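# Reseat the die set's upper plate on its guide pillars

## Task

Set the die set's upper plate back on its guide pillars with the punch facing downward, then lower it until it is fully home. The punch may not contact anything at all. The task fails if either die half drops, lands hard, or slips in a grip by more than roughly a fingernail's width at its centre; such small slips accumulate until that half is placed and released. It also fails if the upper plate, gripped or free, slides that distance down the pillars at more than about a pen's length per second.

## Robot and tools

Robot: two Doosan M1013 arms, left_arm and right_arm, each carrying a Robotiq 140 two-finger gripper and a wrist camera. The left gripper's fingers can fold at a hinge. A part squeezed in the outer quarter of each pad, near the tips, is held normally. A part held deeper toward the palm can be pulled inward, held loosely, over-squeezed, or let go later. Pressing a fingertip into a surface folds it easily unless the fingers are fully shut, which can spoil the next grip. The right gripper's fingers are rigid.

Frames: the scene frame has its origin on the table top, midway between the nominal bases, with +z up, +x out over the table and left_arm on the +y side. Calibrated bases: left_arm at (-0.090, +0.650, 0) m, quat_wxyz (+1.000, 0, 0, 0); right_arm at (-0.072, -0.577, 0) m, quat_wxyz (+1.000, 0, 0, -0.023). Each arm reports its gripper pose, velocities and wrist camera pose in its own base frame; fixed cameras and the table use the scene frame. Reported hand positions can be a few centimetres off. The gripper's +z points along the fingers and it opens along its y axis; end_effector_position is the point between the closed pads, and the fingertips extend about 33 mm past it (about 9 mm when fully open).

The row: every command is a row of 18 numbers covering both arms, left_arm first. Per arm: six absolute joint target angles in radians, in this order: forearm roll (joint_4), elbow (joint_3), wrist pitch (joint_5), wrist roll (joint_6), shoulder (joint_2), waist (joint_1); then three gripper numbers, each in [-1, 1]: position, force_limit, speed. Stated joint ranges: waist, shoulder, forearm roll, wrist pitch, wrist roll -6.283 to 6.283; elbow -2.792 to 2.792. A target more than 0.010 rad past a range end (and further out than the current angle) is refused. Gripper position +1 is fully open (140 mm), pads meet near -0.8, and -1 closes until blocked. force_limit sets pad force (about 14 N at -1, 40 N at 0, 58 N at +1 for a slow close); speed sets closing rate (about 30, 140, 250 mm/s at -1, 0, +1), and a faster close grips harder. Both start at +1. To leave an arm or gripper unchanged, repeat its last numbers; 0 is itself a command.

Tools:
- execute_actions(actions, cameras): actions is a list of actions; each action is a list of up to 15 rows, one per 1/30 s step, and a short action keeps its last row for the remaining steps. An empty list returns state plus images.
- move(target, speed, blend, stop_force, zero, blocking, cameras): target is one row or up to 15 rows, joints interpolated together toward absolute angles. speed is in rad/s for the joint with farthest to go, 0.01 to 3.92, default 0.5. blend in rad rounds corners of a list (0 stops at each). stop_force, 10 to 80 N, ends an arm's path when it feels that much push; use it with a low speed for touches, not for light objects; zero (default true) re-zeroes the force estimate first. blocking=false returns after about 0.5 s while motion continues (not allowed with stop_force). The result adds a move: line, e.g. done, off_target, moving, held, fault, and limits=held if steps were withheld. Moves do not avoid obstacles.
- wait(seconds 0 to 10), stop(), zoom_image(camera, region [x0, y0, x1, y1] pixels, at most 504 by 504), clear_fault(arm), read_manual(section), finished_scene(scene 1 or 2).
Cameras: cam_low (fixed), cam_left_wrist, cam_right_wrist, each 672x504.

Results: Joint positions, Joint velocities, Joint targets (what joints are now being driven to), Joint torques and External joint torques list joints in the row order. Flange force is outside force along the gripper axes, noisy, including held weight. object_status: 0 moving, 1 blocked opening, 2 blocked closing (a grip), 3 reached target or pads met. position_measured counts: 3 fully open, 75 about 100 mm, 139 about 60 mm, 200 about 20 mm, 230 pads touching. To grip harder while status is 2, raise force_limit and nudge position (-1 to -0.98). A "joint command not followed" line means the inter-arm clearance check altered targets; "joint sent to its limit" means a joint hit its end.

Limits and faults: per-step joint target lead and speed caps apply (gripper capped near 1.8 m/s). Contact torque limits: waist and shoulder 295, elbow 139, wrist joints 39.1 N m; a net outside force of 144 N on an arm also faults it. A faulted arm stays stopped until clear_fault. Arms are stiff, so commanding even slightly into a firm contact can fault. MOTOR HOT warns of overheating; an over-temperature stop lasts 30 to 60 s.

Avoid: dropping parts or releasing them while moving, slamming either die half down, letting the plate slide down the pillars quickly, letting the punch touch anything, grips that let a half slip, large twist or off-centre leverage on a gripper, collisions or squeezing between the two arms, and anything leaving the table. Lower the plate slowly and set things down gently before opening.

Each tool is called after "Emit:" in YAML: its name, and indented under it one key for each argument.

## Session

Emit:
execute_actions:
  actions: []

Emit:
zoom_image:
  camera: "cam_low"
  region: [0, 170, 300, 300]

Scene clock: 0.00 s.
left_arm: end_effector_position=(+0.3514, +0.2288, +0.2243) position_measured=3 object_status=3 end_effector_quat_wxyz=(-0.479, +0.550, +0.679, -0.087) | right_arm: end_effector_position=(+1.0662, -0.2083, +0.1012) position_measured=3 object_status=3 end_effector_quat_wxyz=(+0.044, +0.223, +0.974, -0.005)
Joint names: [forearm roll, elbow, wrist pitch, wrist roll, shoulder, waist]
Joint positions: left_arm=[0.513 1.97 1.793 -0.244 0.278 0.097] | right_arm=[-0.01 0.768 1.337 -1.341 0.949 -0.222]
Joint velocities: within noise
Joint torques (N m): no reading
External joint torques (N m): no reading
Flange force (N): no reading
Joint targets: left_arm=[0.513 1.970 1.793 -0.244 0.278 0.097] | right_arm=[-0.010 0.768 1.337 -1.341 0.949 -0.222]
Tool commands: left_gripper/position=+1.0 left_gripper/force_limit=+1.0 left_gripper/speed=+1.0 right_gripper/position=+1.0 right_gripper/force_limit=+1.0 right_gripper/speed=+1.0

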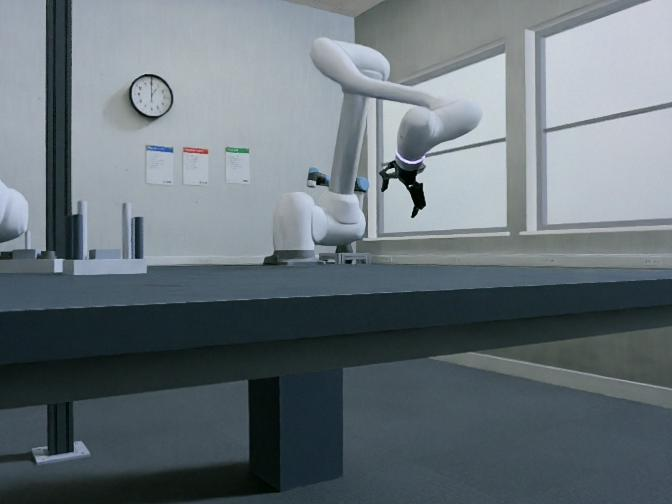

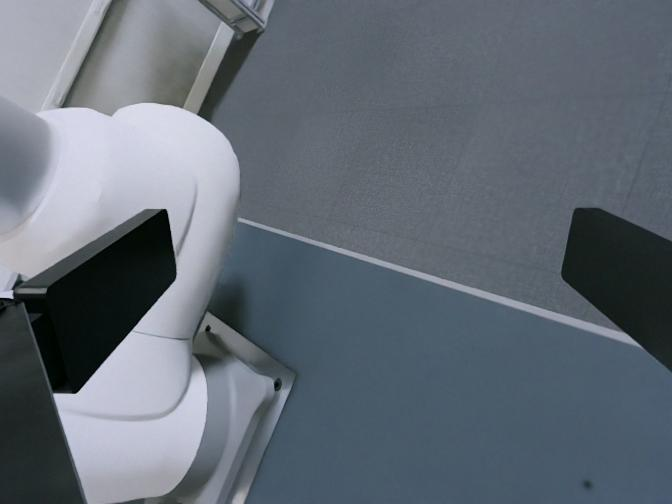

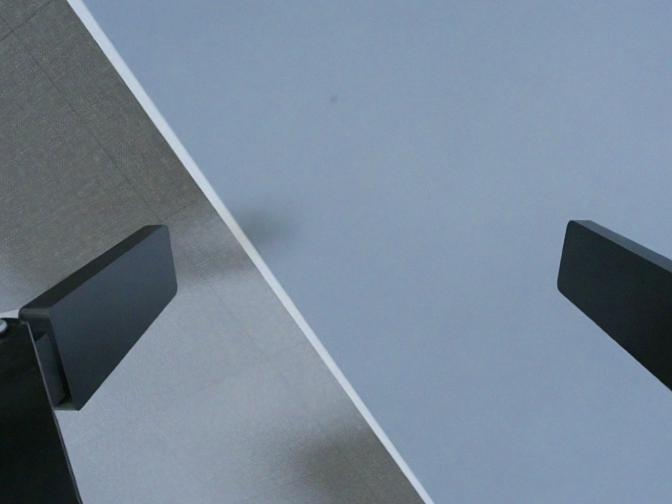

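Scaled by 1.680 from the camera's 672x504 image, which has a finer 960x720 frame.

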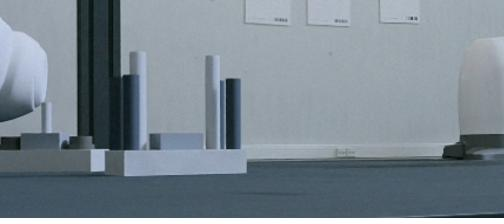

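Emit:
move:
  target: [0.513,1.97,1.793,-0.244,0.278,0.097,1,1,1,0,1.6106,1.4998,-0.98,0.0312,0.5908,1,1,1]
  speed: 1.0
  cameras: ["cam_right_wrist"]

Emit:
zoom_image:
  camera: "cam_right_wrist"
  region: [150, 0, 560, 400]

Scene clock: 26.70 s.
left_arm: end_effector_position=(+0.3511, +0.2288, +0.2241) position_measured=3 object_status=3 end_effector_quat_wxyz=(-0.480, +0.549, +0.679, -0.088) | right_arm: end_effector_position=(+0.4600, +0.3500, +0.4000) position_measured=3 object_status=3 end_effector_quat_wxyz=(+0.000, +0.000, +1.000, +0.000)
Joint names: [forearm roll, elbow, wrist pitch, wrist roll, shoulder, waist]
Joint positions: left_arm=[0.513 1.97 1.793 -0.244 0.278 0.097] | right_arm=[0 1.611 1.5 -0.98 0.031 0.591]
Joint torques (N m): left_arm=[3.86 -33.21 2.28 -0.08 -65.6 -0.44] | right_arm=[3.98 -40.72 -0.01 -0.4 -46.08 -0.89]
External joint torques (N m): left_arm=[0.11 1.01 -0.21 0.05 4.83 0.49] | right_arm=[0.33 -1 0.03 0.4 1.52 0.72]
Flange force (N): left_arm=[-1.7 7.7 0.8] | right_arm=[-2.2 4.1 -1.6]
Joint targets: left_arm=[0.513 1.970 1.793 -0.244 0.278 0.097] | right_arm=[0.000 1.611 1.500 -0.980 0.031 0.591]
move: done
Images, in order (width x height): cam_right_wrist 672x504.

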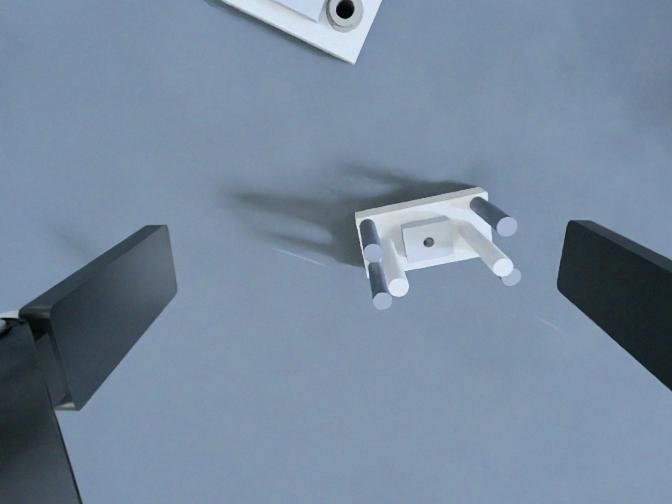

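Scaled by 1.229 from the camera's 672x504 image, which has a finer 960x720 frame.

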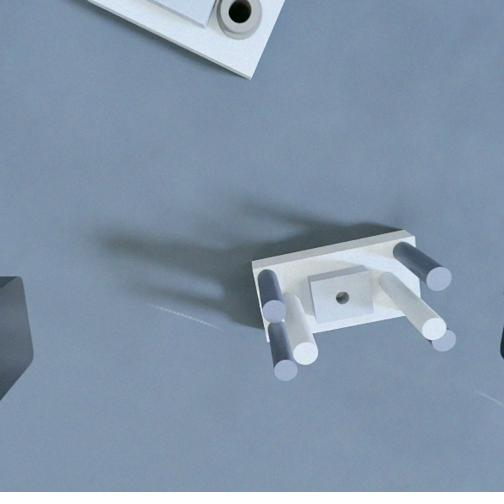

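Emit:
move:
  target:
    - [0,1.6,1.44,-0.6,0.1,-0.7,1,1,-1,1.2976,1.6053,1.9340,2.4738,0.5830,-0.5,1,1,1]
    - [0,0.9498,1.4916,-0.7978,0.7002,-1.2184,1,1,-1,1.2976,1.6053,1.9340,2.4738,0.5830,-0.5,1,1,1]
  speed: 1.0
  blend: 0.1
  cameras: ["cam_left_wrist","cam_low"]

Emit:
zoom_image:
  camera: "cam_left_wrist"
  region: [200, 100, 504, 404]

Scene clock: 111.13 s.
left_arm: end_effector_position=(+0.3628, -0.8859, +0.2499) position_measured=3 object_status=3 end_effector_quat_wxyz=(+0.000, +0.839, +0.544, +0.000) | right_arm: end_effector_position=(+0.7324, -0.0197, +0.3464) position_measured=3 object_status=3 end_effector_quat_wxyz=(+0.512, -0.488, +0.512, +0.488)
Joint names: [forearm roll, elbow, wrist pitch, wrist roll, shoulder, waist]
Joint positions: left_arm=[0 0.95 1.492 -0.798 0.7 -1.218] | right_arm=[1.298 1.605 1.934 2.474 0.583 -0.5]
Joint torques (N m): left_arm=[4.27 -43.27 0.16 -0.09 -114.91 -0.75] | right_arm=[2.54 -34.77 1.71 -0.24 -94.54 -0.97]
External joint torques (N m): left_arm=[0.08 1.02 -0.13 0.09 5.22 0.27] | right_arm=[0.42 -0.75 -0.03 0.24 1.91 0.51]
Flange force (N): left_arm=[-4.3 5.1 2.6] | right_arm=[0.8 -4.7 -0.9]
Joint targets: left_arm=[0.000 0.950 1.492 -0.798 0.700 -1.218] | right_arm=[1.298 1.605 1.934 2.474 0.583 -0.500]
move: done
Images, in order (width x height): cam_low 672x504, cam_left_wrist 672x504.

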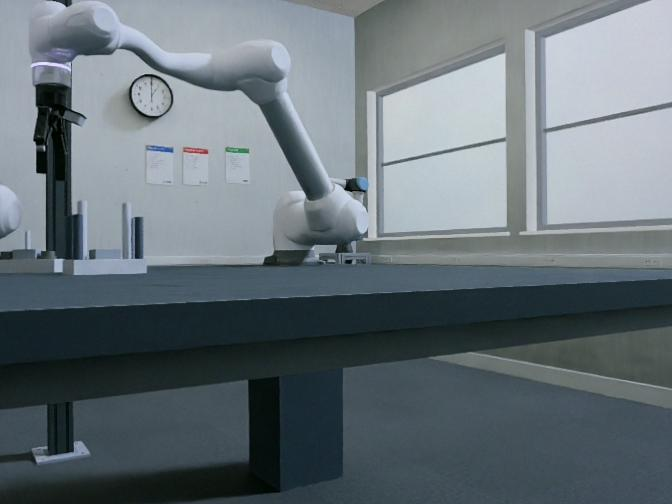

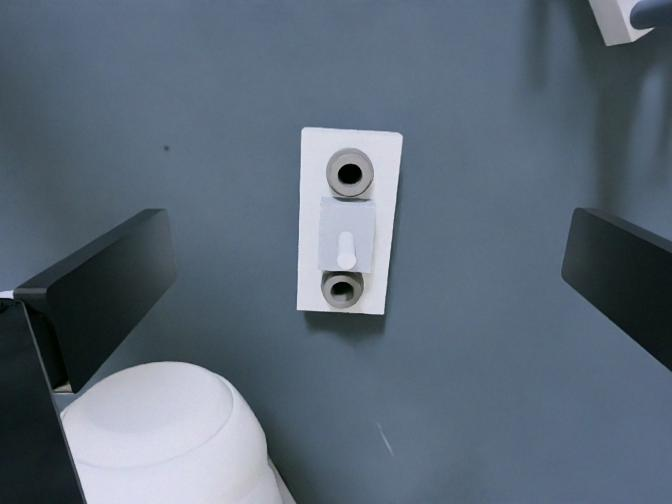

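Scaled by 1.658 from the camera's 672x504 image, which has a finer 960x720 frame.

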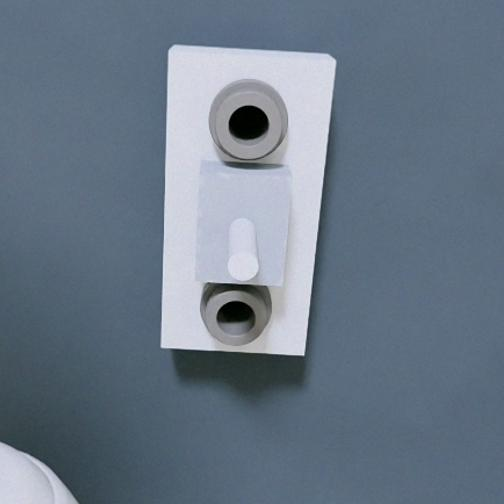

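Emit:
move:
  target:
    - [0,0.9507,1.3889,-0.7915,0.8020,-1.2662,1,1,-1,1.2976,1.6053,1.9340,2.4738,0.5830,-0.5,1,1,1]
    - [0,1.0557,1.2284,-0.7915,0.8575,-1.2662,1,1,-1,1.2976,1.6053,1.9340,2.4738,0.5830,-0.5,1,1,1]
  speed: [0.5,0.15]
  blend: [0.02,0]
  cameras: ["cam_left_wrist"]

Scene clock: 132.97 s.
left_arm: end_effector_position=(+0.3314, -0.9392, +0.0379) position_measured=3 object_status=3 end_effector_quat_wxyz=(+0.000, +0.854, +0.521, +0.000) | right_arm: end_effector_position=(+0.7324, -0.0197, +0.3464) position_measured=3 object_status=3 end_effector_quat_wxyz=(+0.512, -0.487, +0.512, +0.488)
Joint names: [forearm roll, elbow, wrist pitch, wrist roll, shoulder, waist]
Joint positions: left_arm=[0 1.056 1.228 -0.791 0.858 -1.266] | right_arm=[1.298 1.605 1.934 2.474 0.583 -0.5]
Joint torques (N m): left_arm=[4 -40.86 0.18 -0.06 -124.74 -0.75] | right_arm=[2.53 -34.79 1.7 -0.25 -93.64 -0.82]
External joint torques (N m): left_arm=[0.06 1.54 -0.15 0.06 7.6 0.3] | right_arm=[0.44 -0.84 -0.01 0.25 0.48 0.46]
Flange force (N): left_arm=[-5.2 6.0 6.1] | right_arm=[-0.6 -3.2 -0.3]
Joint targets: left_arm=[0.000 1.056 1.228 -0.792 0.858 -1.266] | right_arm=[1.298 1.605 1.934 2.474 0.583 -0.500]
move: done
Images, in order (width x height): cam_left_wrist 672x504.

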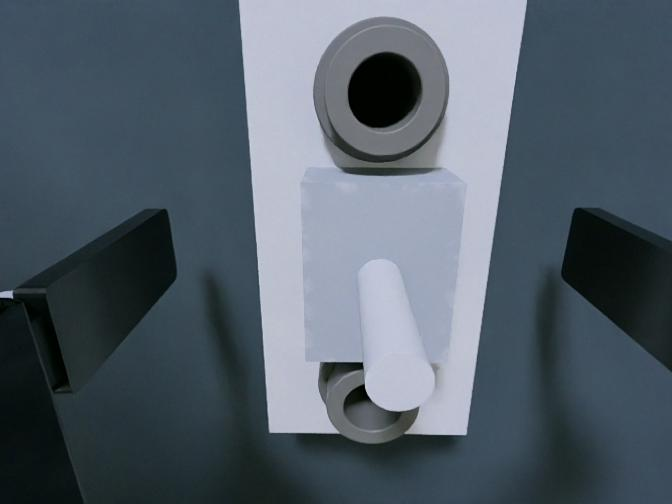

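Emit:
move:
  target:
    - [0,1.0557,1.2284,-0.7915,0.8575,-1.2662,-1,1,-1,1.2976,1.6053,1.9340,2.4738,0.5830,-0.5,1,1,1]
    - [0,1.0389,1.2584,-0.7915,0.8443,-1.2662,-1,1,-1,1.2976,1.6053,1.9340,2.4738,0.5830,-0.5,1,1,1]
  speed: [0.1,0.06]
  cameras: ["cam_left_wrist"]

Scene clock: 145.73 s.
left_arm: end_effector_position=(+0.3314, -0.9393, +0.0601) position_measured=111 object_status=2 end_effector_quat_wxyz=(+0.000, +0.854, +0.521, +0.000) | right_arm: end_effector_position=(+0.7324, -0.0197, +0.3464) position_measured=3 object_status=3 end_effector_quat_wxyz=(+0.512, -0.487, +0.512, +0.488)
Joint names: [forearm roll, elbow, wrist pitch, wrist roll, shoulder, waist]
Joint positions: left_arm=[0 1.039 1.258 -0.791 0.844 -1.266] | right_arm=[1.298 1.605 1.934 2.474 0.583 -0.5]
Joint torques (N m): left_arm=[4.03 -51.11 0.2 -0.09 -142.6 -0.61] | right_arm=[2.56 -34.39 1.72 -0.22 -93.67 -0.62]
External joint torques (N m): left_arm=[0.13 10.98 -0.17 0.09 24.69 0.98] | right_arm=[0.37 -1.02 -0.04 0.22 1.19 0.67]
Flange force (N): left_arm=[-4.1 5.9 23.3] | right_arm=[0.0 -4.5 -0.6]
Joint targets: left_arm=[0.000 1.039 1.258 -0.792 0.844 -1.266] | right_arm=[1.298 1.605 1.934 2.474 0.583 -0.500]
move: done
Images, in order (width x height): cam_left_wrist 672x504.

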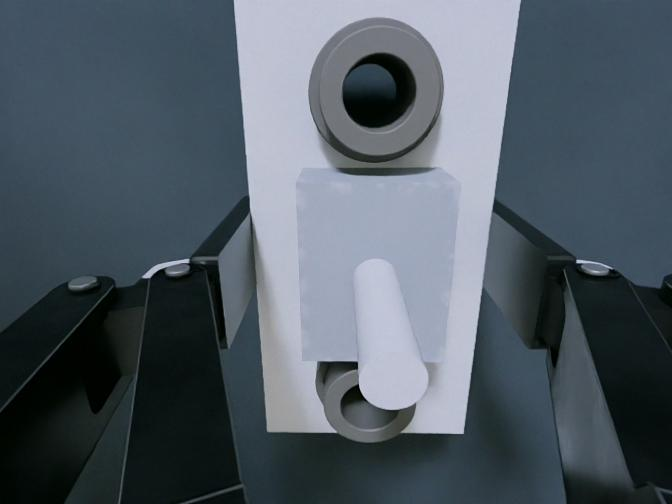

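Emit:
move:
  target:
    - [0,0.5356,1.7937,-0.7915,0.8123,-1.2662,-1,1,-1,1.2976,1.6053,1.9340,2.4738,0.5830,-0.5,1,1,1]
    - [0,0.9214,1.6319,-1.4038,0.5883,-0.9256,-1,1,-1,1.2976,1.6053,1.9340,2.4738,0.5830,-0.5,1,1,1]
    - [0,0.9214,1.6319,-1.4038,0.5883,-0.9256,-1,1,-1,1.2976,1.6053,1.9340,2.4738,0.5830,0.0728,1,1,1]
  speed: [0.3,0.45,0.5]
  blend: [0.05,0.02,0]

Emit:
move:
  target: [0,0.9214,1.6319,-1.4038,0.5883,-0.9256,-1,1,-1,1.4034,1.7118,1.7831,2.4661,0.5172,0.2540,1,1,1]
  speed: 0.12
  stop_force: 20
  cameras: ["cam_left_wrist","cam_right_wrist"]

Scene clock: 171.67 s.
left_arm: end_effector_position=(+0.5700, -0.7000, +0.3699) position_measured=111 object_status=2 end_effector_quat_wxyz=(+0.000, +0.520, +0.854, +0.000) | right_arm: end_effector_position=(+0.6262, +0.3803, +0.3464) position_measured=3 object_status=3 end_effector_quat_wxyz=(-0.353, +0.612, -0.354, -0.612)
Joint names: [forearm roll, elbow, wrist pitch, wrist roll, shoulder, waist]
Joint positions: left_arm=[0 0.921 1.632 -1.404 0.588 -0.926] | right_arm=[1.297 1.605 1.934 2.474 0.583 0.073]
Joint torques (N m): left_arm=[4.23 -53.89 0.23 -0.07 -122.36 -0.47] | right_arm=[2.57 -34.63 1.56 -0.39 -93.69 -1.59]
External joint torques (N m): left_arm=[0.14 11.52 -0.18 0.07 21.57 0.68] | right_arm=[0.4 -0.95 0.13 0.39 0.91 1.25]
Flange force (N): left_arm=[-5.5 2.0 20.6] | right_arm=[-0.5 -4.4 0.1]
Joint targets: left_arm=[0.000 0.921 1.632 -1.404 0.588 -0.926] | right_arm=[1.298 1.605 1.934 2.474 0.583 0.073]
move: done

Scene clock: 173.83 s.
left_arm: end_effector_position=(+0.5700, -0.7000, +0.3699) position_measured=111 object_status=2 end_effector_quat_wxyz=(+0.000, +0.520, +0.854, +0.000) | right_arm: end_effector_position=(+0.5498, +0.5095, +0.3495) position_measured=3 object_status=3 end_effector_quat_wxyz=(-0.353, +0.612, -0.354, -0.612)
Joint names: [forearm roll, elbow, wrist pitch, wrist roll, shoulder, waist]
Joint positions: left_arm=[0 0.921 1.632 -1.404 0.588 -0.926] | right_arm=[1.403 1.712 1.783 2.466 0.517 0.254]
Joint torques (N m): left_arm=[4.22 -53.88 0.21 -0.03 -122.58 -0.51] | right_arm=[2.14 -34.49 1.71 -0.23 -87.73 -1.27]
External joint torques (N m): left_arm=[0.12 11.67 -0.17 0.03 22.36 0.29] | right_arm=[0.47 -0.48 -0.01 0.23 1.53 1.46]
Flange force (N): left_arm=[-6.7 1.8 20.8] | right_arm=[0.7 -3.9 1.6]
Joint targets: left_arm=[0.000 0.921 1.632 -1.404 0.588 -0.926] | right_arm=[1.403 1.712 1.783 2.466 0.517 0.254]
move: done
Images, in order (width x height): cam_left_wrist 672x504, cam_right_wrist 672x504.

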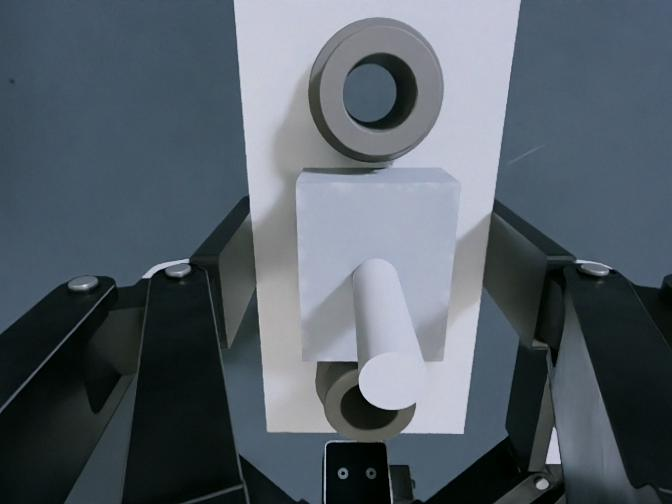

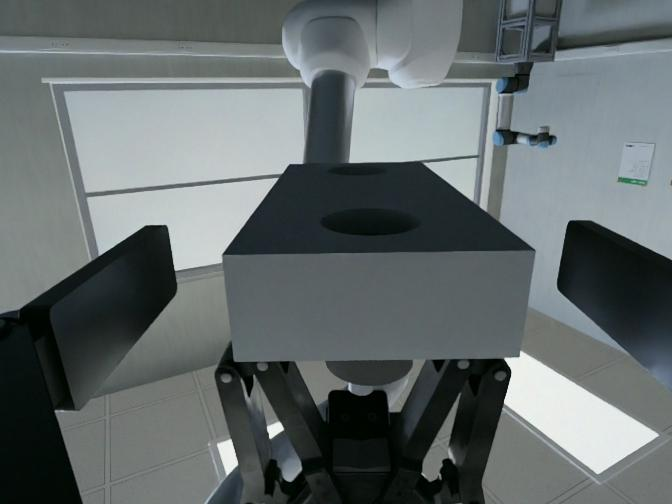

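Emit:
move:
  target: [0,0.9214,1.6319,-1.4038,0.5883,-0.9256,-1,1,-1,1.4034,1.7118,1.7831,2.4661,0.5172,0.2540,-1,1,0.5]

Emit:
wait:
  seconds: 0.5

Scene clock: 182.43 s.
left_arm: end_effector_position=(+0.5700, -0.6999, +0.3698) position_measured=111 object_status=2 end_effector_quat_wxyz=(+0.000, +0.519, +0.854, +0.000) | right_arm: end_effector_position=(+0.5498, +0.5095, +0.3494) position_measured=112 object_status=2 end_effector_quat_wxyz=(-0.353, +0.612, -0.354, -0.612)
Joint names: [forearm roll, elbow, wrist pitch, wrist roll, shoulder, waist]
Joint positions: left_arm=[0 0.921 1.632 -1.404 0.588 -0.926] | right_arm=[1.403 1.712 1.783 2.466 0.517 0.254]
Joint torques (N m): left_arm=[2.85 -56.11 -2.99 0.15 -119.66 -6.36] | right_arm=[3.07 -34.54 0.72 0.32 -88.03 5.67]
External joint torques (N m): left_arm=[1.47 14.12 3.02 -0.15 20.1 6.13] | right_arm=[-0.41 -0.54 1.01 -0.32 1.61 -5.63]
Flange force (N): left_arm=[2.8 6.2 20.0] | right_arm=[1.7 -0.6 -9.3]
Joint targets: left_arm=[0.000 0.921 1.632 -1.404 0.588 -0.926] | right_arm=[1.403 1.712 1.783 2.466 0.517 0.254]
move: done

Scene clock: 182.93 s.
left_arm: end_effector_position=(+0.5700, -0.6999, +0.3699) position_measured=111 object_status=2 end_effector_quat_wxyz=(+0.000, +0.519, +0.854, +0.000) | right_arm: end_effector_position=(+0.5498, +0.5095, +0.3495) position_measured=112 object_status=2 end_effector_quat_wxyz=(-0.353, +0.612, -0.354, -0.612)
Joint names: [forearm roll, elbow, wrist pitch, wrist roll, shoulder, waist]
Joint positions: left_arm=[0 0.921 1.632 -1.404 0.588 -0.926] | right_arm=[1.403 1.712 1.783 2.466 0.517 0.254]
Joint torques (N m): left_arm=[2.01 -56.04 -3.13 0.19 -119.2 -8.97] | right_arm=[3.73 -35.47 0.15 0.39 -87.49 5.76]
External joint torques (N m): left_arm=[2.31 13.87 3.17 -0.19 19.08 8.65] | right_arm=[-1.06 0.35 1.58 -0.39 0.88 -5.63]
Flange force (N): left_arm=[4.3 8.7 19.4] | right_arm=[1.6 2.6 -9.8]
Joint targets: left_arm=[0.000 0.921 1.632 -1.404 0.588 -0.926] | right_arm=[1.403 1.712 1.783 2.466 0.517 0.254]
Tool commands: left_gripper/position=-1.0 left_gripper/force_limit=+1.0 left_gripper/speed=-1.0 right_gripper/position=-1.0 right_gripper/force_limit=+1.0 right_gripper/speed=+0.5
wait: 0.50 s; at rest by 0.17 s

Emit:
move:
  target:
    - [0,0.9214,1.6319,-1.4038,0.5883,-0.9256,1,1,-1,1.4034,1.7118,1.7831,2.4661,0.5172,0.2540,-1,1,0.5]

Emit:
move:
  target:
    - [0,0.5054,1.9646,-1.4038,0.6716,-0.9256,1,1,-1,1.4034,1.7118,1.7831,2.4661,0.5172,0.2540,-1,1,0.5]
    - [0,0.9,1.8,-2.4,0.4,-0.4,1,1,-1,1.4429,1.9438,1.6845,-0.8479,0.4669,0.0489,-1,1,0.5]
  speed: [0.4,0.7]
  cameras: ["all"]

Scene clock: 214.00 s.
left_arm: end_effector_position=(+0.5700, -0.7000, +0.3699) position_measured=3 object_status=0 end_effector_quat_wxyz=(+0.000, +0.520, +0.854, +0.000) | right_arm: end_effector_position=(+0.5498, +0.5095, +0.3495) position_measured=112 object_status=2 end_effector_quat_wxyz=(-0.353, +0.612, -0.354, -0.612)
Joint names: [forearm roll, elbow, wrist pitch, wrist roll, shoulder, waist]
Joint positions: left_arm=[0 0.921 1.632 -1.404 0.588 -0.926] | right_arm=[1.403 1.712 1.783 2.466 0.517 0.254]
Joint torques (N m): left_arm=[4.23 -43.35 0.16 -0.03 -105.84 -0.74] | right_arm=[7.33 -40.51 5.91 -0.31 -99.55 -1.64]
External joint torques (N m): left_arm=[0.1 1.19 -0.12 0.03 5.79 0.45] | right_arm=[-4.65 5.42 -4.18 0.31 13.07 1.65]
Flange force (N): left_arm=[-7.4 2.1 1.9] | right_arm=[18.3 -4.4 1.7]
Joint targets: left_arm=[0.000 0.921 1.632 -1.404 0.588 -0.926] | right_arm=[1.403 1.712 1.783 2.466 0.517 0.254]
move: done

Scene clock: 220.43 s.
left_arm: end_effector_position=(+0.7447, -0.2774, +0.5408) position_measured=3 object_status=3 end_effector_quat_wxyz=(+0.017, -0.213, +0.977, -0.012) | right_arm: end_effector_position=(+0.5772, +0.3909, +0.2899) position_measured=112 object_status=2 end_effector_quat_wxyz=(+0.552, -0.442, -0.552, -0.442)
Joint names: [forearm roll, elbow, wrist pitch, wrist roll, shoulder, waist]
Joint positions: left_arm=[0 0.9 1.8 -2.4 0.4 -0.4] | right_arm=[1.443 1.944 1.685 -0.848 0.467 0.049]
Joint torques (N m): left_arm=[4.02 -42.02 0.05 -0.04 -86.68 -0.78] | right_arm=[6.07 -35.16 7.12 -0.34 -89.32 -0.22]
External joint torques (N m): left_arm=[0.13 1.15 -0.13 0.04 4.89 0.9] | right_arm=[-3.89 4.43 -5.04 0.33 11.87 0.21]
Flange force (N): left_arm=[-5.3 -3.6 0.9] | right_arm=[-18.5 4.3 0.5]
Joint targets: left_arm=[0.000 0.900 1.800 -2.400 0.400 -0.400] | right_arm=[1.443 1.944 1.685 -0.848 0.467 0.049]
move: done

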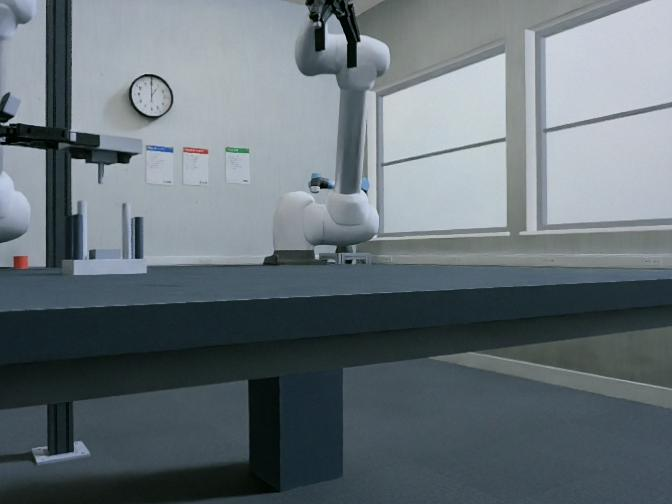

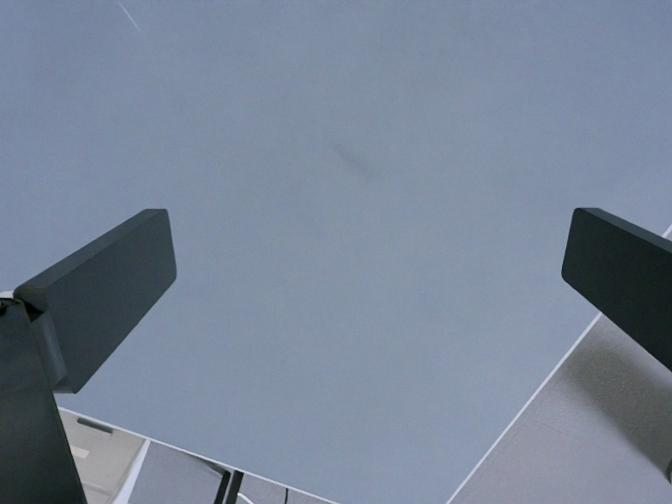

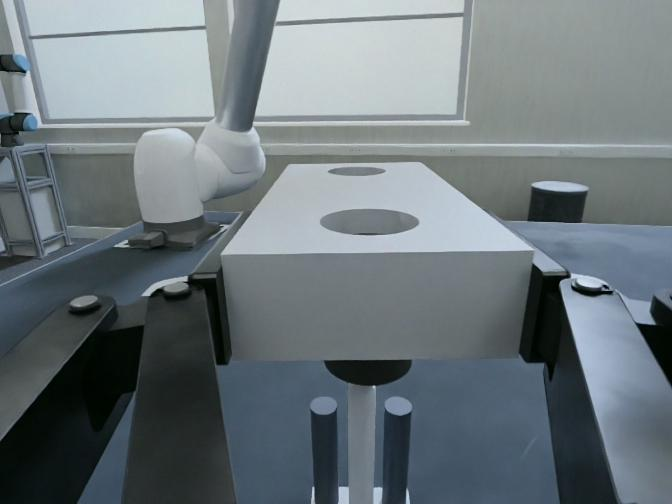

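Emit:
move:
  target: [0,0.8830,1.5718,0.4042,0.6,-0.4,1,1,-1,1.4312,1.9576,1.6678,-0.9675,0.5739,0.0500,-1,1,0.5]
  speed: 0.8

Emit:
move:
  target: [0,0.8830,1.5718,0.4042,0.6868,-0.9928,1,1,-1,1.4312,1.9576,1.6678,-0.9675,0.5739,0.0500,-1,1,0.5]
  speed: 0.4
  cameras: ["all"]

Emit:
zoom_image:
  camera: "cam_left_wrist"
  region: [290, 48, 370, 130]

Emit:
zoom_image:
  camera: "cam_right_wrist"
  region: [280, 340, 460, 475]

Scene clock: 258.80 s.
left_arm: end_effector_position=(+0.8753, -0.3326, +0.3820) position_measured=3 object_status=3 end_effector_quat_wxyz=(+0.031, +0.927, +0.374, +0.031) | right_arm: end_effector_position=(+0.5818, +0.3918, +0.2150) position_measured=112 object_status=2 end_effector_quat_wxyz=(+0.552, -0.442, -0.552, -0.442)
Joint names: [forearm roll, elbow, wrist pitch, wrist roll, shoulder, waist]
Joint positions: left_arm=[0 0.883 1.572 0.404 0.6 -0.4] | right_arm=[1.431 1.958 1.668 -0.967 0.574 0.05]
Joint torques (N m): left_arm=[4.23 -43.59 -0.12 -0.04 -107.12 -0.89] | right_arm=[5.2 -30.67 7.84 -0.25 -96.14 -1]
External joint torques (N m): left_arm=[0.09 1.48 -0.14 0.04 6.54 0.68] | right_arm=[-3.28 3.44 -5.57 0.25 12.31 1.02]
Flange force (N): left_arm=[4.2 7.1 2.9] | right_arm=[-19.6 4.7 1.7]
Joint targets: left_arm=[0.000 0.883 1.572 0.404 0.600 -0.400] | right_arm=[1.431 1.958 1.668 -0.968 0.574 0.050]
move: done

Scene clock: 260.63 s.
left_arm: end_effector_position=(+0.5492, -0.7785, +0.2998) position_measured=3 object_status=3 end_effector_quat_wxyz=(+0.000, +0.996, +0.087, +0.000) | right_arm: end_effector_position=(+0.5818, +0.3918, +0.2150) position_measured=112 object_status=2 end_effector_quat_wxyz=(+0.552, -0.442, -0.552, -0.442)
Joint names: [forearm roll, elbow, wrist pitch, wrist roll, shoulder, waist]
Joint positions: left_arm=[0 0.883 1.572 0.404 0.687 -0.993] | right_arm=[1.431 1.958 1.668 -0.968 0.574 0.05]
Joint torques (N m): left_arm=[4.3 -43.55 0.08 -0.06 -114.41 -0.22] | right_arm=[5.37 -31 7.79 -0.28 -95.71 -0.8]
External joint torques (N m): left_arm=[0.09 1.25 -0.11 0.06 5.95 0.24] | right_arm=[-3.48 4 -5.51 0.28 12.4 0.88]
Flange force (N): left_arm=[3.6 6.9 2.4] | right_arm=[-19.8 3.6 1.3]
Joint targets: left_arm=[0.000 0.883 1.572 0.404 0.687 -0.993] | right_arm=[1.431 1.958 1.668 -0.968 0.574 0.050]
move: done

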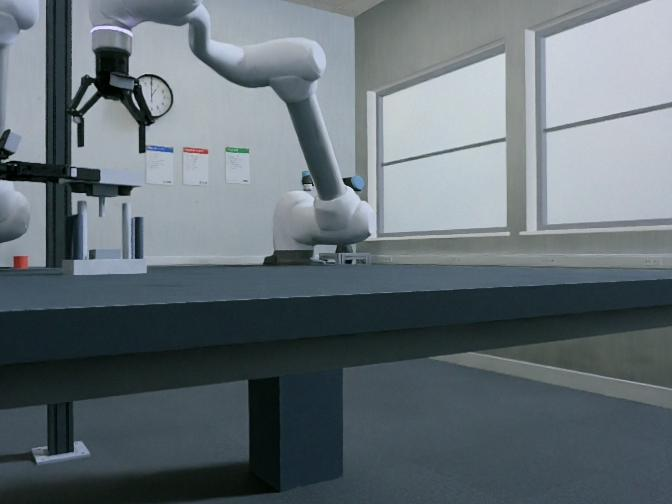

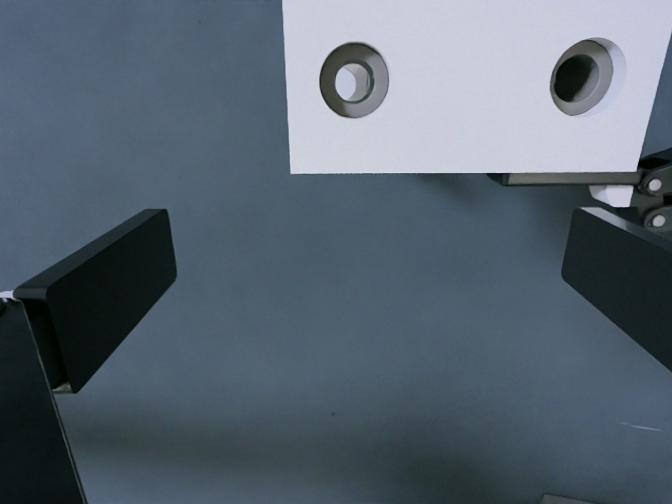

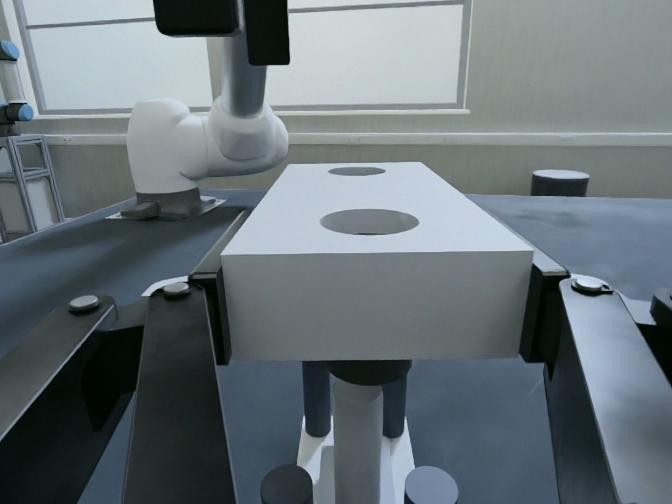

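Scaled by 6.146 from the camera's 672x504 image, which has a finer 960x720 frame.

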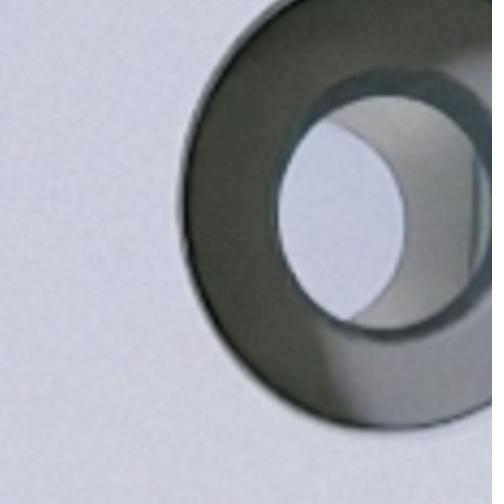

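Scaled by 2.800 from the camera's 672x504 image, which has a finer 960x720 frame.

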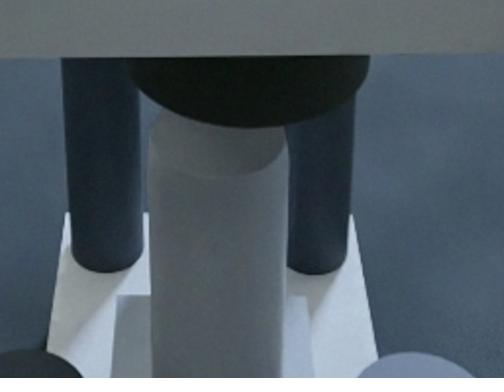

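Emit:
move:
  target:
    - [0,0.8830,1.5718,0.4042,0.6868,-0.9928,1,1,-1,1.4688,1.9931,1.6392,-0.9823,0.5564,0.0593,-1,1,0.5]
    - [0,0.8830,1.5718,0.4042,0.6868,-0.9928,1,1,-1,1.4676,1.9951,1.6372,-1.0006,0.5727,0.0593,-1,1,0.5]
  speed: [0.08,0.03]
  cameras: ["cam_left_wrist","cam_right_wrist"]

Emit:
zoom_image:
  camera: "cam_left_wrist"
  region: [310, 40, 390, 122]

Emit:
zoom_image:
  camera: "cam_right_wrist"
  region: [280, 340, 460, 475]

Emit:
move:
  target: [0,0.4379,1.7706,0.3655,0.9331,-1.0315,1,1,-1,1.4676,1.9951,1.6372,-1.0006,0.5727,0.0593,-1,1,0.5]
  speed: 0.3
  cameras: ["cam_left_wrist"]

Emit:
zoom_image:
  camera: "cam_left_wrist"
  region: [290, 40, 370, 122]

Scene clock: 301.17 s.
left_arm: end_effector_position=(+0.5491, -0.7786, +0.3000) position_measured=3 object_status=3 end_effector_quat_wxyz=(+0.000, +0.996, +0.087, +0.000) | right_arm: end_effector_position=(+0.5761, +0.3994, +0.2040) position_measured=112 object_status=2 end_effector_quat_wxyz=(+0.543, -0.452, -0.543, -0.453)
Joint names: [forearm roll, elbow, wrist pitch, wrist roll, shoulder, waist]
Joint positions: left_arm=[0 0.883 1.572 0.404 0.687 -0.993] | right_arm=[1.468 1.995 1.637 -1.001 0.573 0.059]
Joint torques (N m): left_arm=[4.3 -43.53 0.12 -0.07 -114.45 -0.71] | right_arm=[4.92 -30.09 8.02 -0.33 -93.9 -1.3]
External joint torques (N m): left_arm=[0.06 1.38 -0.15 0.07 6.48 0.45] | right_arm=[-3.17 3.88 -5.69 0.33 11.36 1.08]
Flange force (N): left_arm=[4.1 7.4 2.7] | right_arm=[-18.3 2.8 2.1]
Joint targets: left_arm=[0.000 0.883 1.572 0.404 0.687 -0.993] | right_arm=[1.468 1.995 1.637 -1.001 0.573 0.059]
move: done
Images, in order (width x height): cam_left_wrist 672x504, cam_right_wrist 672x504.

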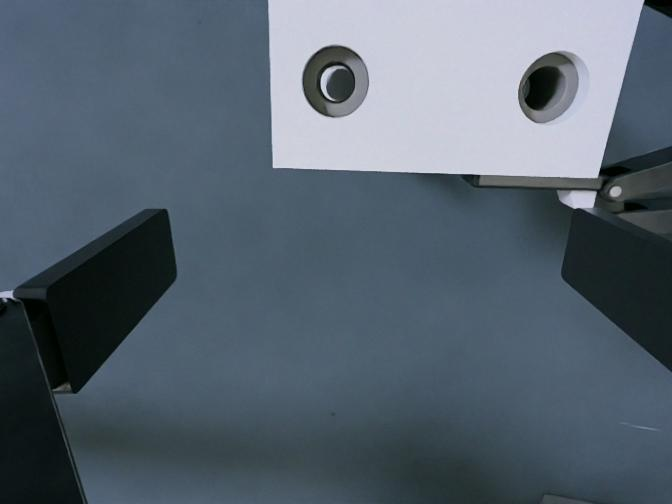

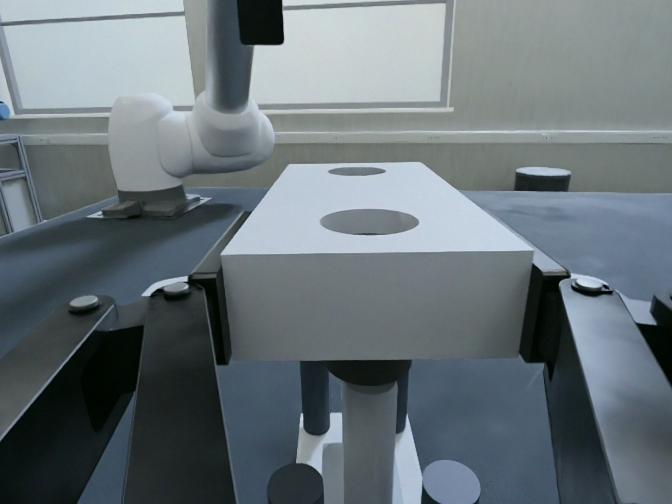

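Scaled by 6.146 from the camera's 672x504 image, which has a finer 960x720 frame.

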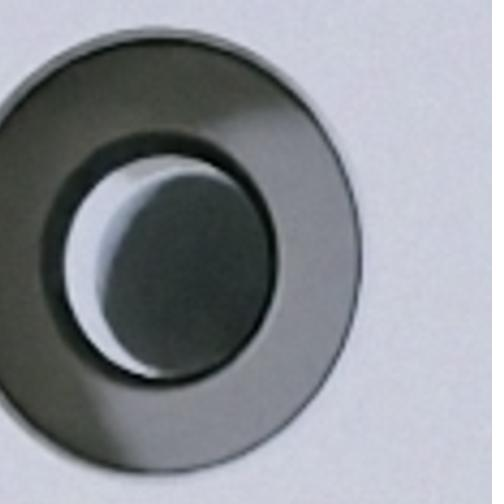

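Scaled by 2.800 from the camera's 672x504 image, which has a finer 960x720 frame.

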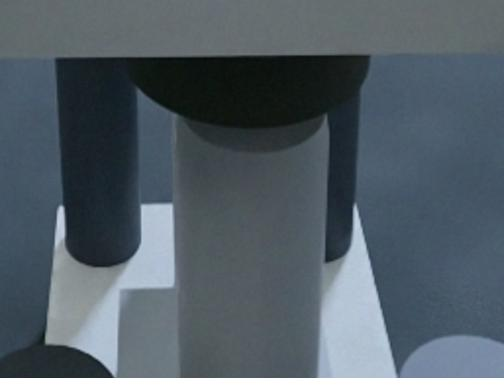

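Scene clock: 303.00 s.
left_arm: end_effector_position=(+0.5667, -0.8799, +0.3000) position_measured=3 object_status=3 end_effector_quat_wxyz=(+0.000, +0.996, +0.087, +0.000) | right_arm: end_effector_position=(+0.5761, +0.3994, +0.2041) position_measured=112 object_status=2 end_effector_quat_wxyz=(+0.543, -0.452, -0.543, -0.453)
Joint names: [forearm roll, elbow, wrist pitch, wrist roll, shoulder, waist]
Joint positions: left_arm=[0 0.438 1.771 0.366 0.933 -1.032] | right_arm=[1.468 1.995 1.637 -1.001 0.573 0.059]
Joint torques (N m): left_arm=[4.2 -42.69 0.11 -0.05 -131.75 -0.3] | right_arm=[4.96 -29.83 8.01 -0.33 -94.26 -0.8]
External joint torques (N m): left_arm=[0.11 1.13 -0.13 0.05 6.21 0.19] | right_arm=[-3.24 3.79 -5.68 0.33 11.89 0.79]
Flange force (N): left_arm=[0.0 0.0 0.0] | right_arm=[-19.1 3.5 1.5]
Joint targets: left_arm=[0.000 0.438 1.771 0.365 0.933 -1.032] | right_arm=[1.468 1.995 1.637 -1.001 0.573 0.059]
move: done
Images, in order (width x height): cam_left_wrist 672x504.

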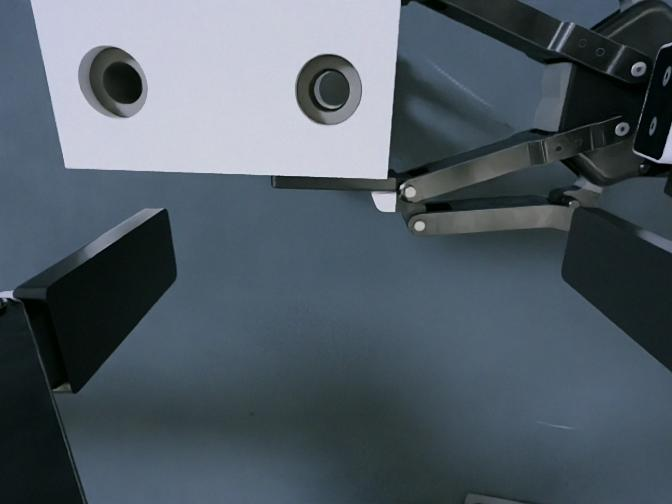

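Scaled by 6.146 from the camera's 672x504 image, which has a finer 960x720 frame.

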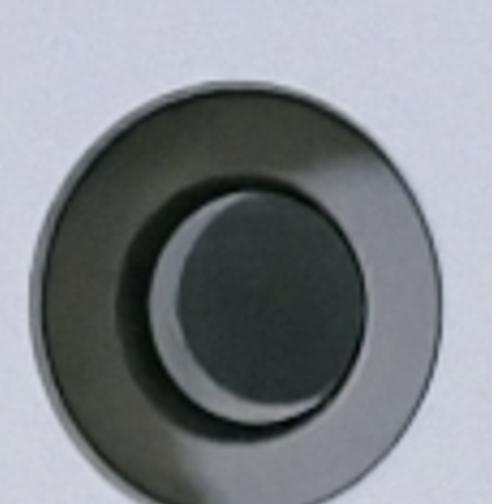

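Emit:
move:
  target: [0,0.4379,1.7706,0.3655,0.9331,-1.0315,1,1,-1,1.46413,1.99399,1.63839,-1.00788,0.58112,0.05822,-1,1,0.5]
  speed: 0.03

Emit:
move:
  target: [0,0.4379,1.7706,0.3655,0.9331,-1.0315,1,1,-1,1.46261,1.99574,1.63593,-1.03096,0.60235,0.05822,-1,1,0.5]
  speed: 0.014
  stop_force: 20
  cameras: ["cam_left_wrist","cam_right_wrist"]

Emit:
zoom_image:
  camera: "cam_left_wrist"
  region: [290, 40, 370, 122]

Emit:
zoom_image:
  camera: "cam_right_wrist"
  region: [280, 340, 460, 475]

Scene clock: 336.40 s.
left_arm: end_effector_position=(+0.5668, -0.8798, +0.3000) position_measured=3 object_status=3 end_effector_quat_wxyz=(+0.000, +0.996, +0.087, +0.000) | right_arm: end_effector_position=(+0.5763, +0.3986, +0.1990) position_measured=112 object_status=2 end_effector_quat_wxyz=(+0.544, -0.452, -0.544, -0.452)
Joint names: [forearm roll, elbow, wrist pitch, wrist roll, shoulder, waist]
Joint positions: left_arm=[0 0.438 1.771 0.365 0.933 -1.031] | right_arm=[1.464 1.994 1.638 -1.008 0.581 0.058]
Joint torques (N m): left_arm=[4.17 -42.72 0.09 -0.11 -131.91 -0.64] | right_arm=[4.92 -29.88 8.01 -0.27 -94.55 -1.02]
External joint torques (N m): left_arm=[0.13 1.12 -0.12 0.11 6.29 0.28] | right_arm=[-3.19 4.04 -5.67 0.27 11.64 0.78]
Flange force (N): left_arm=[0.0 0.0 0.0] | right_arm=[-18.9 2.5 1.6]
Joint targets: left_arm=[0.000 0.438 1.771 0.365 0.933 -1.032] | right_arm=[1.464 1.994 1.638 -1.008 0.581 0.058]
move: done

Scene clock: 337.30 s.
left_arm: end_effector_position=(+0.5668, -0.8798, +0.3000) position_measured=3 object_status=3 end_effector_quat_wxyz=(+0.000, +0.996, +0.087, +0.000) | right_arm: end_effector_position=(+0.5763, +0.3986, +0.1964) position_measured=112 object_status=2 end_effector_quat_wxyz=(+0.544, -0.452, -0.544, -0.452)
Joint names: [forearm roll, elbow, wrist pitch, wrist roll, shoulder, waist]
Joint positions: left_arm=[0 0.438 1.771 0.365 0.933 -1.031] | right_arm=[1.464 1.994 1.638 -1.013 0.585 0.058]
Joint torques (N m): left_arm=[4.19 -42.62 0.11 -0.08 -131.64 -0.73] | right_arm=[-0.14 -22.07 -1.58 -0.4 -74.56 -1.7]
External joint torques (N m): left_arm=[0.09 1.12 -0.13 0.08 6.32 0.03] | right_arm=[1.86 -3.65 3.93 0.4 -8.74 1.51]
Flange force (N): left_arm=[0.0 0.0 0.0] | right_arm=[15.1 0.4 1.6]
Joint targets: left_arm=[0.000 0.438 1.771 0.365 0.933 -1.032] | right_arm=[1.464 1.994 1.638 -1.013 0.585 0.058]
move: contact (right_arm); right_arm: the wrist roll is farthest, 0.018 rad from its target
Images, in order (width x height): cam_left_wrist 672x504, cam_right_wrist 672x504.

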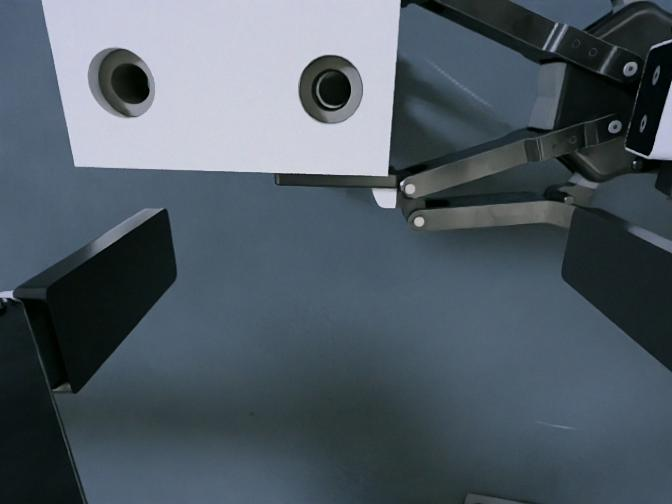

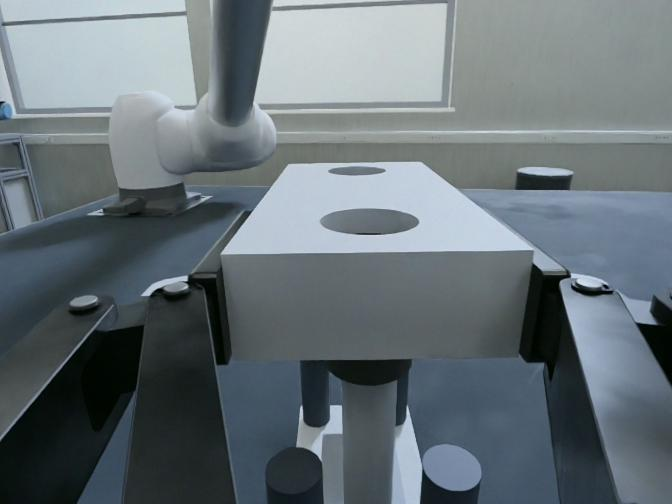

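Scaled by 6.146 from the camera's 672x504 image, which has a finer 960x720 frame.

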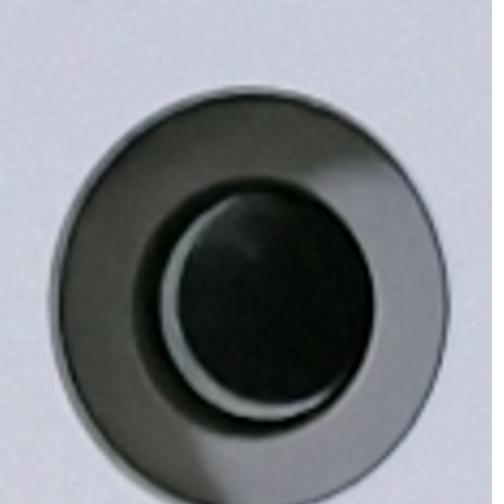

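Scaled by 2.800 from the camera's 672x504 image, which has a finer 960x720 frame.

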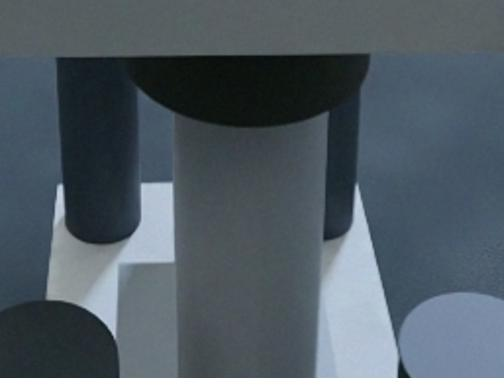

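Emit:
move:
  target: [0,0.8830,1.5718,0.4042,0.6868,-0.9928,1,1,-1,1.46413,1.99399,1.63839,-1.00788,0.58112,0.05822,-1,1,0.5]
  speed: 0.5
  cameras: ["cam_left_wrist"]

Emit:
zoom_image:
  camera: "cam_left_wrist"
  region: [300, 40, 380, 122]

Scene clock: 358.50 s.
left_arm: end_effector_position=(+0.5491, -0.7786, +0.3000) position_measured=3 object_status=3 end_effector_quat_wxyz=(+0.000, +0.996, +0.087, +0.000) | right_arm: end_effector_position=(+0.5763, +0.3986, +0.1990) position_measured=112 object_status=2 end_effector_quat_wxyz=(+0.544, -0.452, -0.544, -0.452)
Joint names: [forearm roll, elbow, wrist pitch, wrist roll, shoulder, waist]
Joint positions: left_arm=[0 0.883 1.572 0.404 0.687 -0.993] | right_arm=[1.464 1.994 1.638 -1.008 0.581 0.058]
Joint torques (N m): left_arm=[4.27 -43.85 0.13 -0.06 -114.45 -0.64] | right_arm=[4.9 -29.8 8 -0.27 -95.33 -0.73]
External joint torques (N m): left_arm=[0.1 1.62 -0.16 0.06 6.26 0.29] | right_arm=[-3.17 3.87 -5.66 0.27 12.24 0.65]
Flange force (N): left_arm=[3.3 6.3 3.2] | right_arm=[-19.7 3.4 1.3]
Joint targets: left_arm=[0.000 0.883 1.572 0.404 0.687 -0.993] | right_arm=[1.464 1.994 1.638 -1.008 0.581 0.058]
move: done
Images, in order (width x height): cam_left_wrist 672x504.

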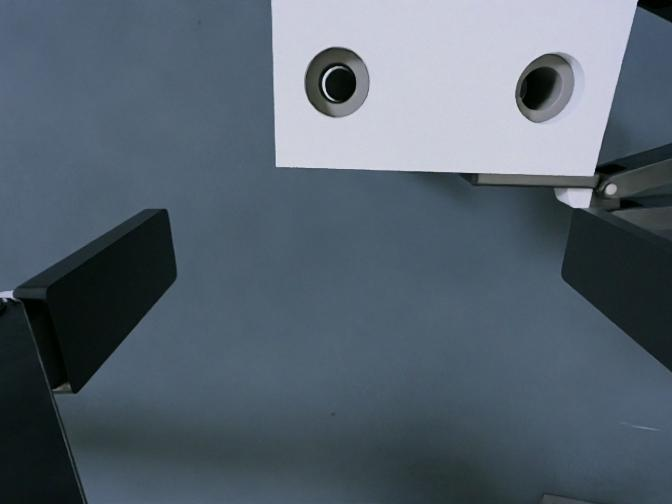

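Scaled by 6.146 from the camera's 672x504 image, which has a finer 960x720 frame.

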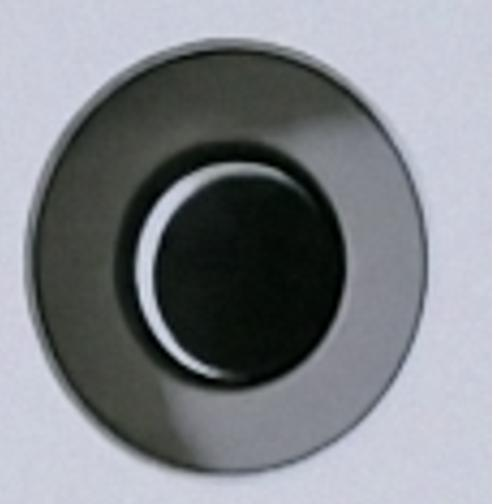

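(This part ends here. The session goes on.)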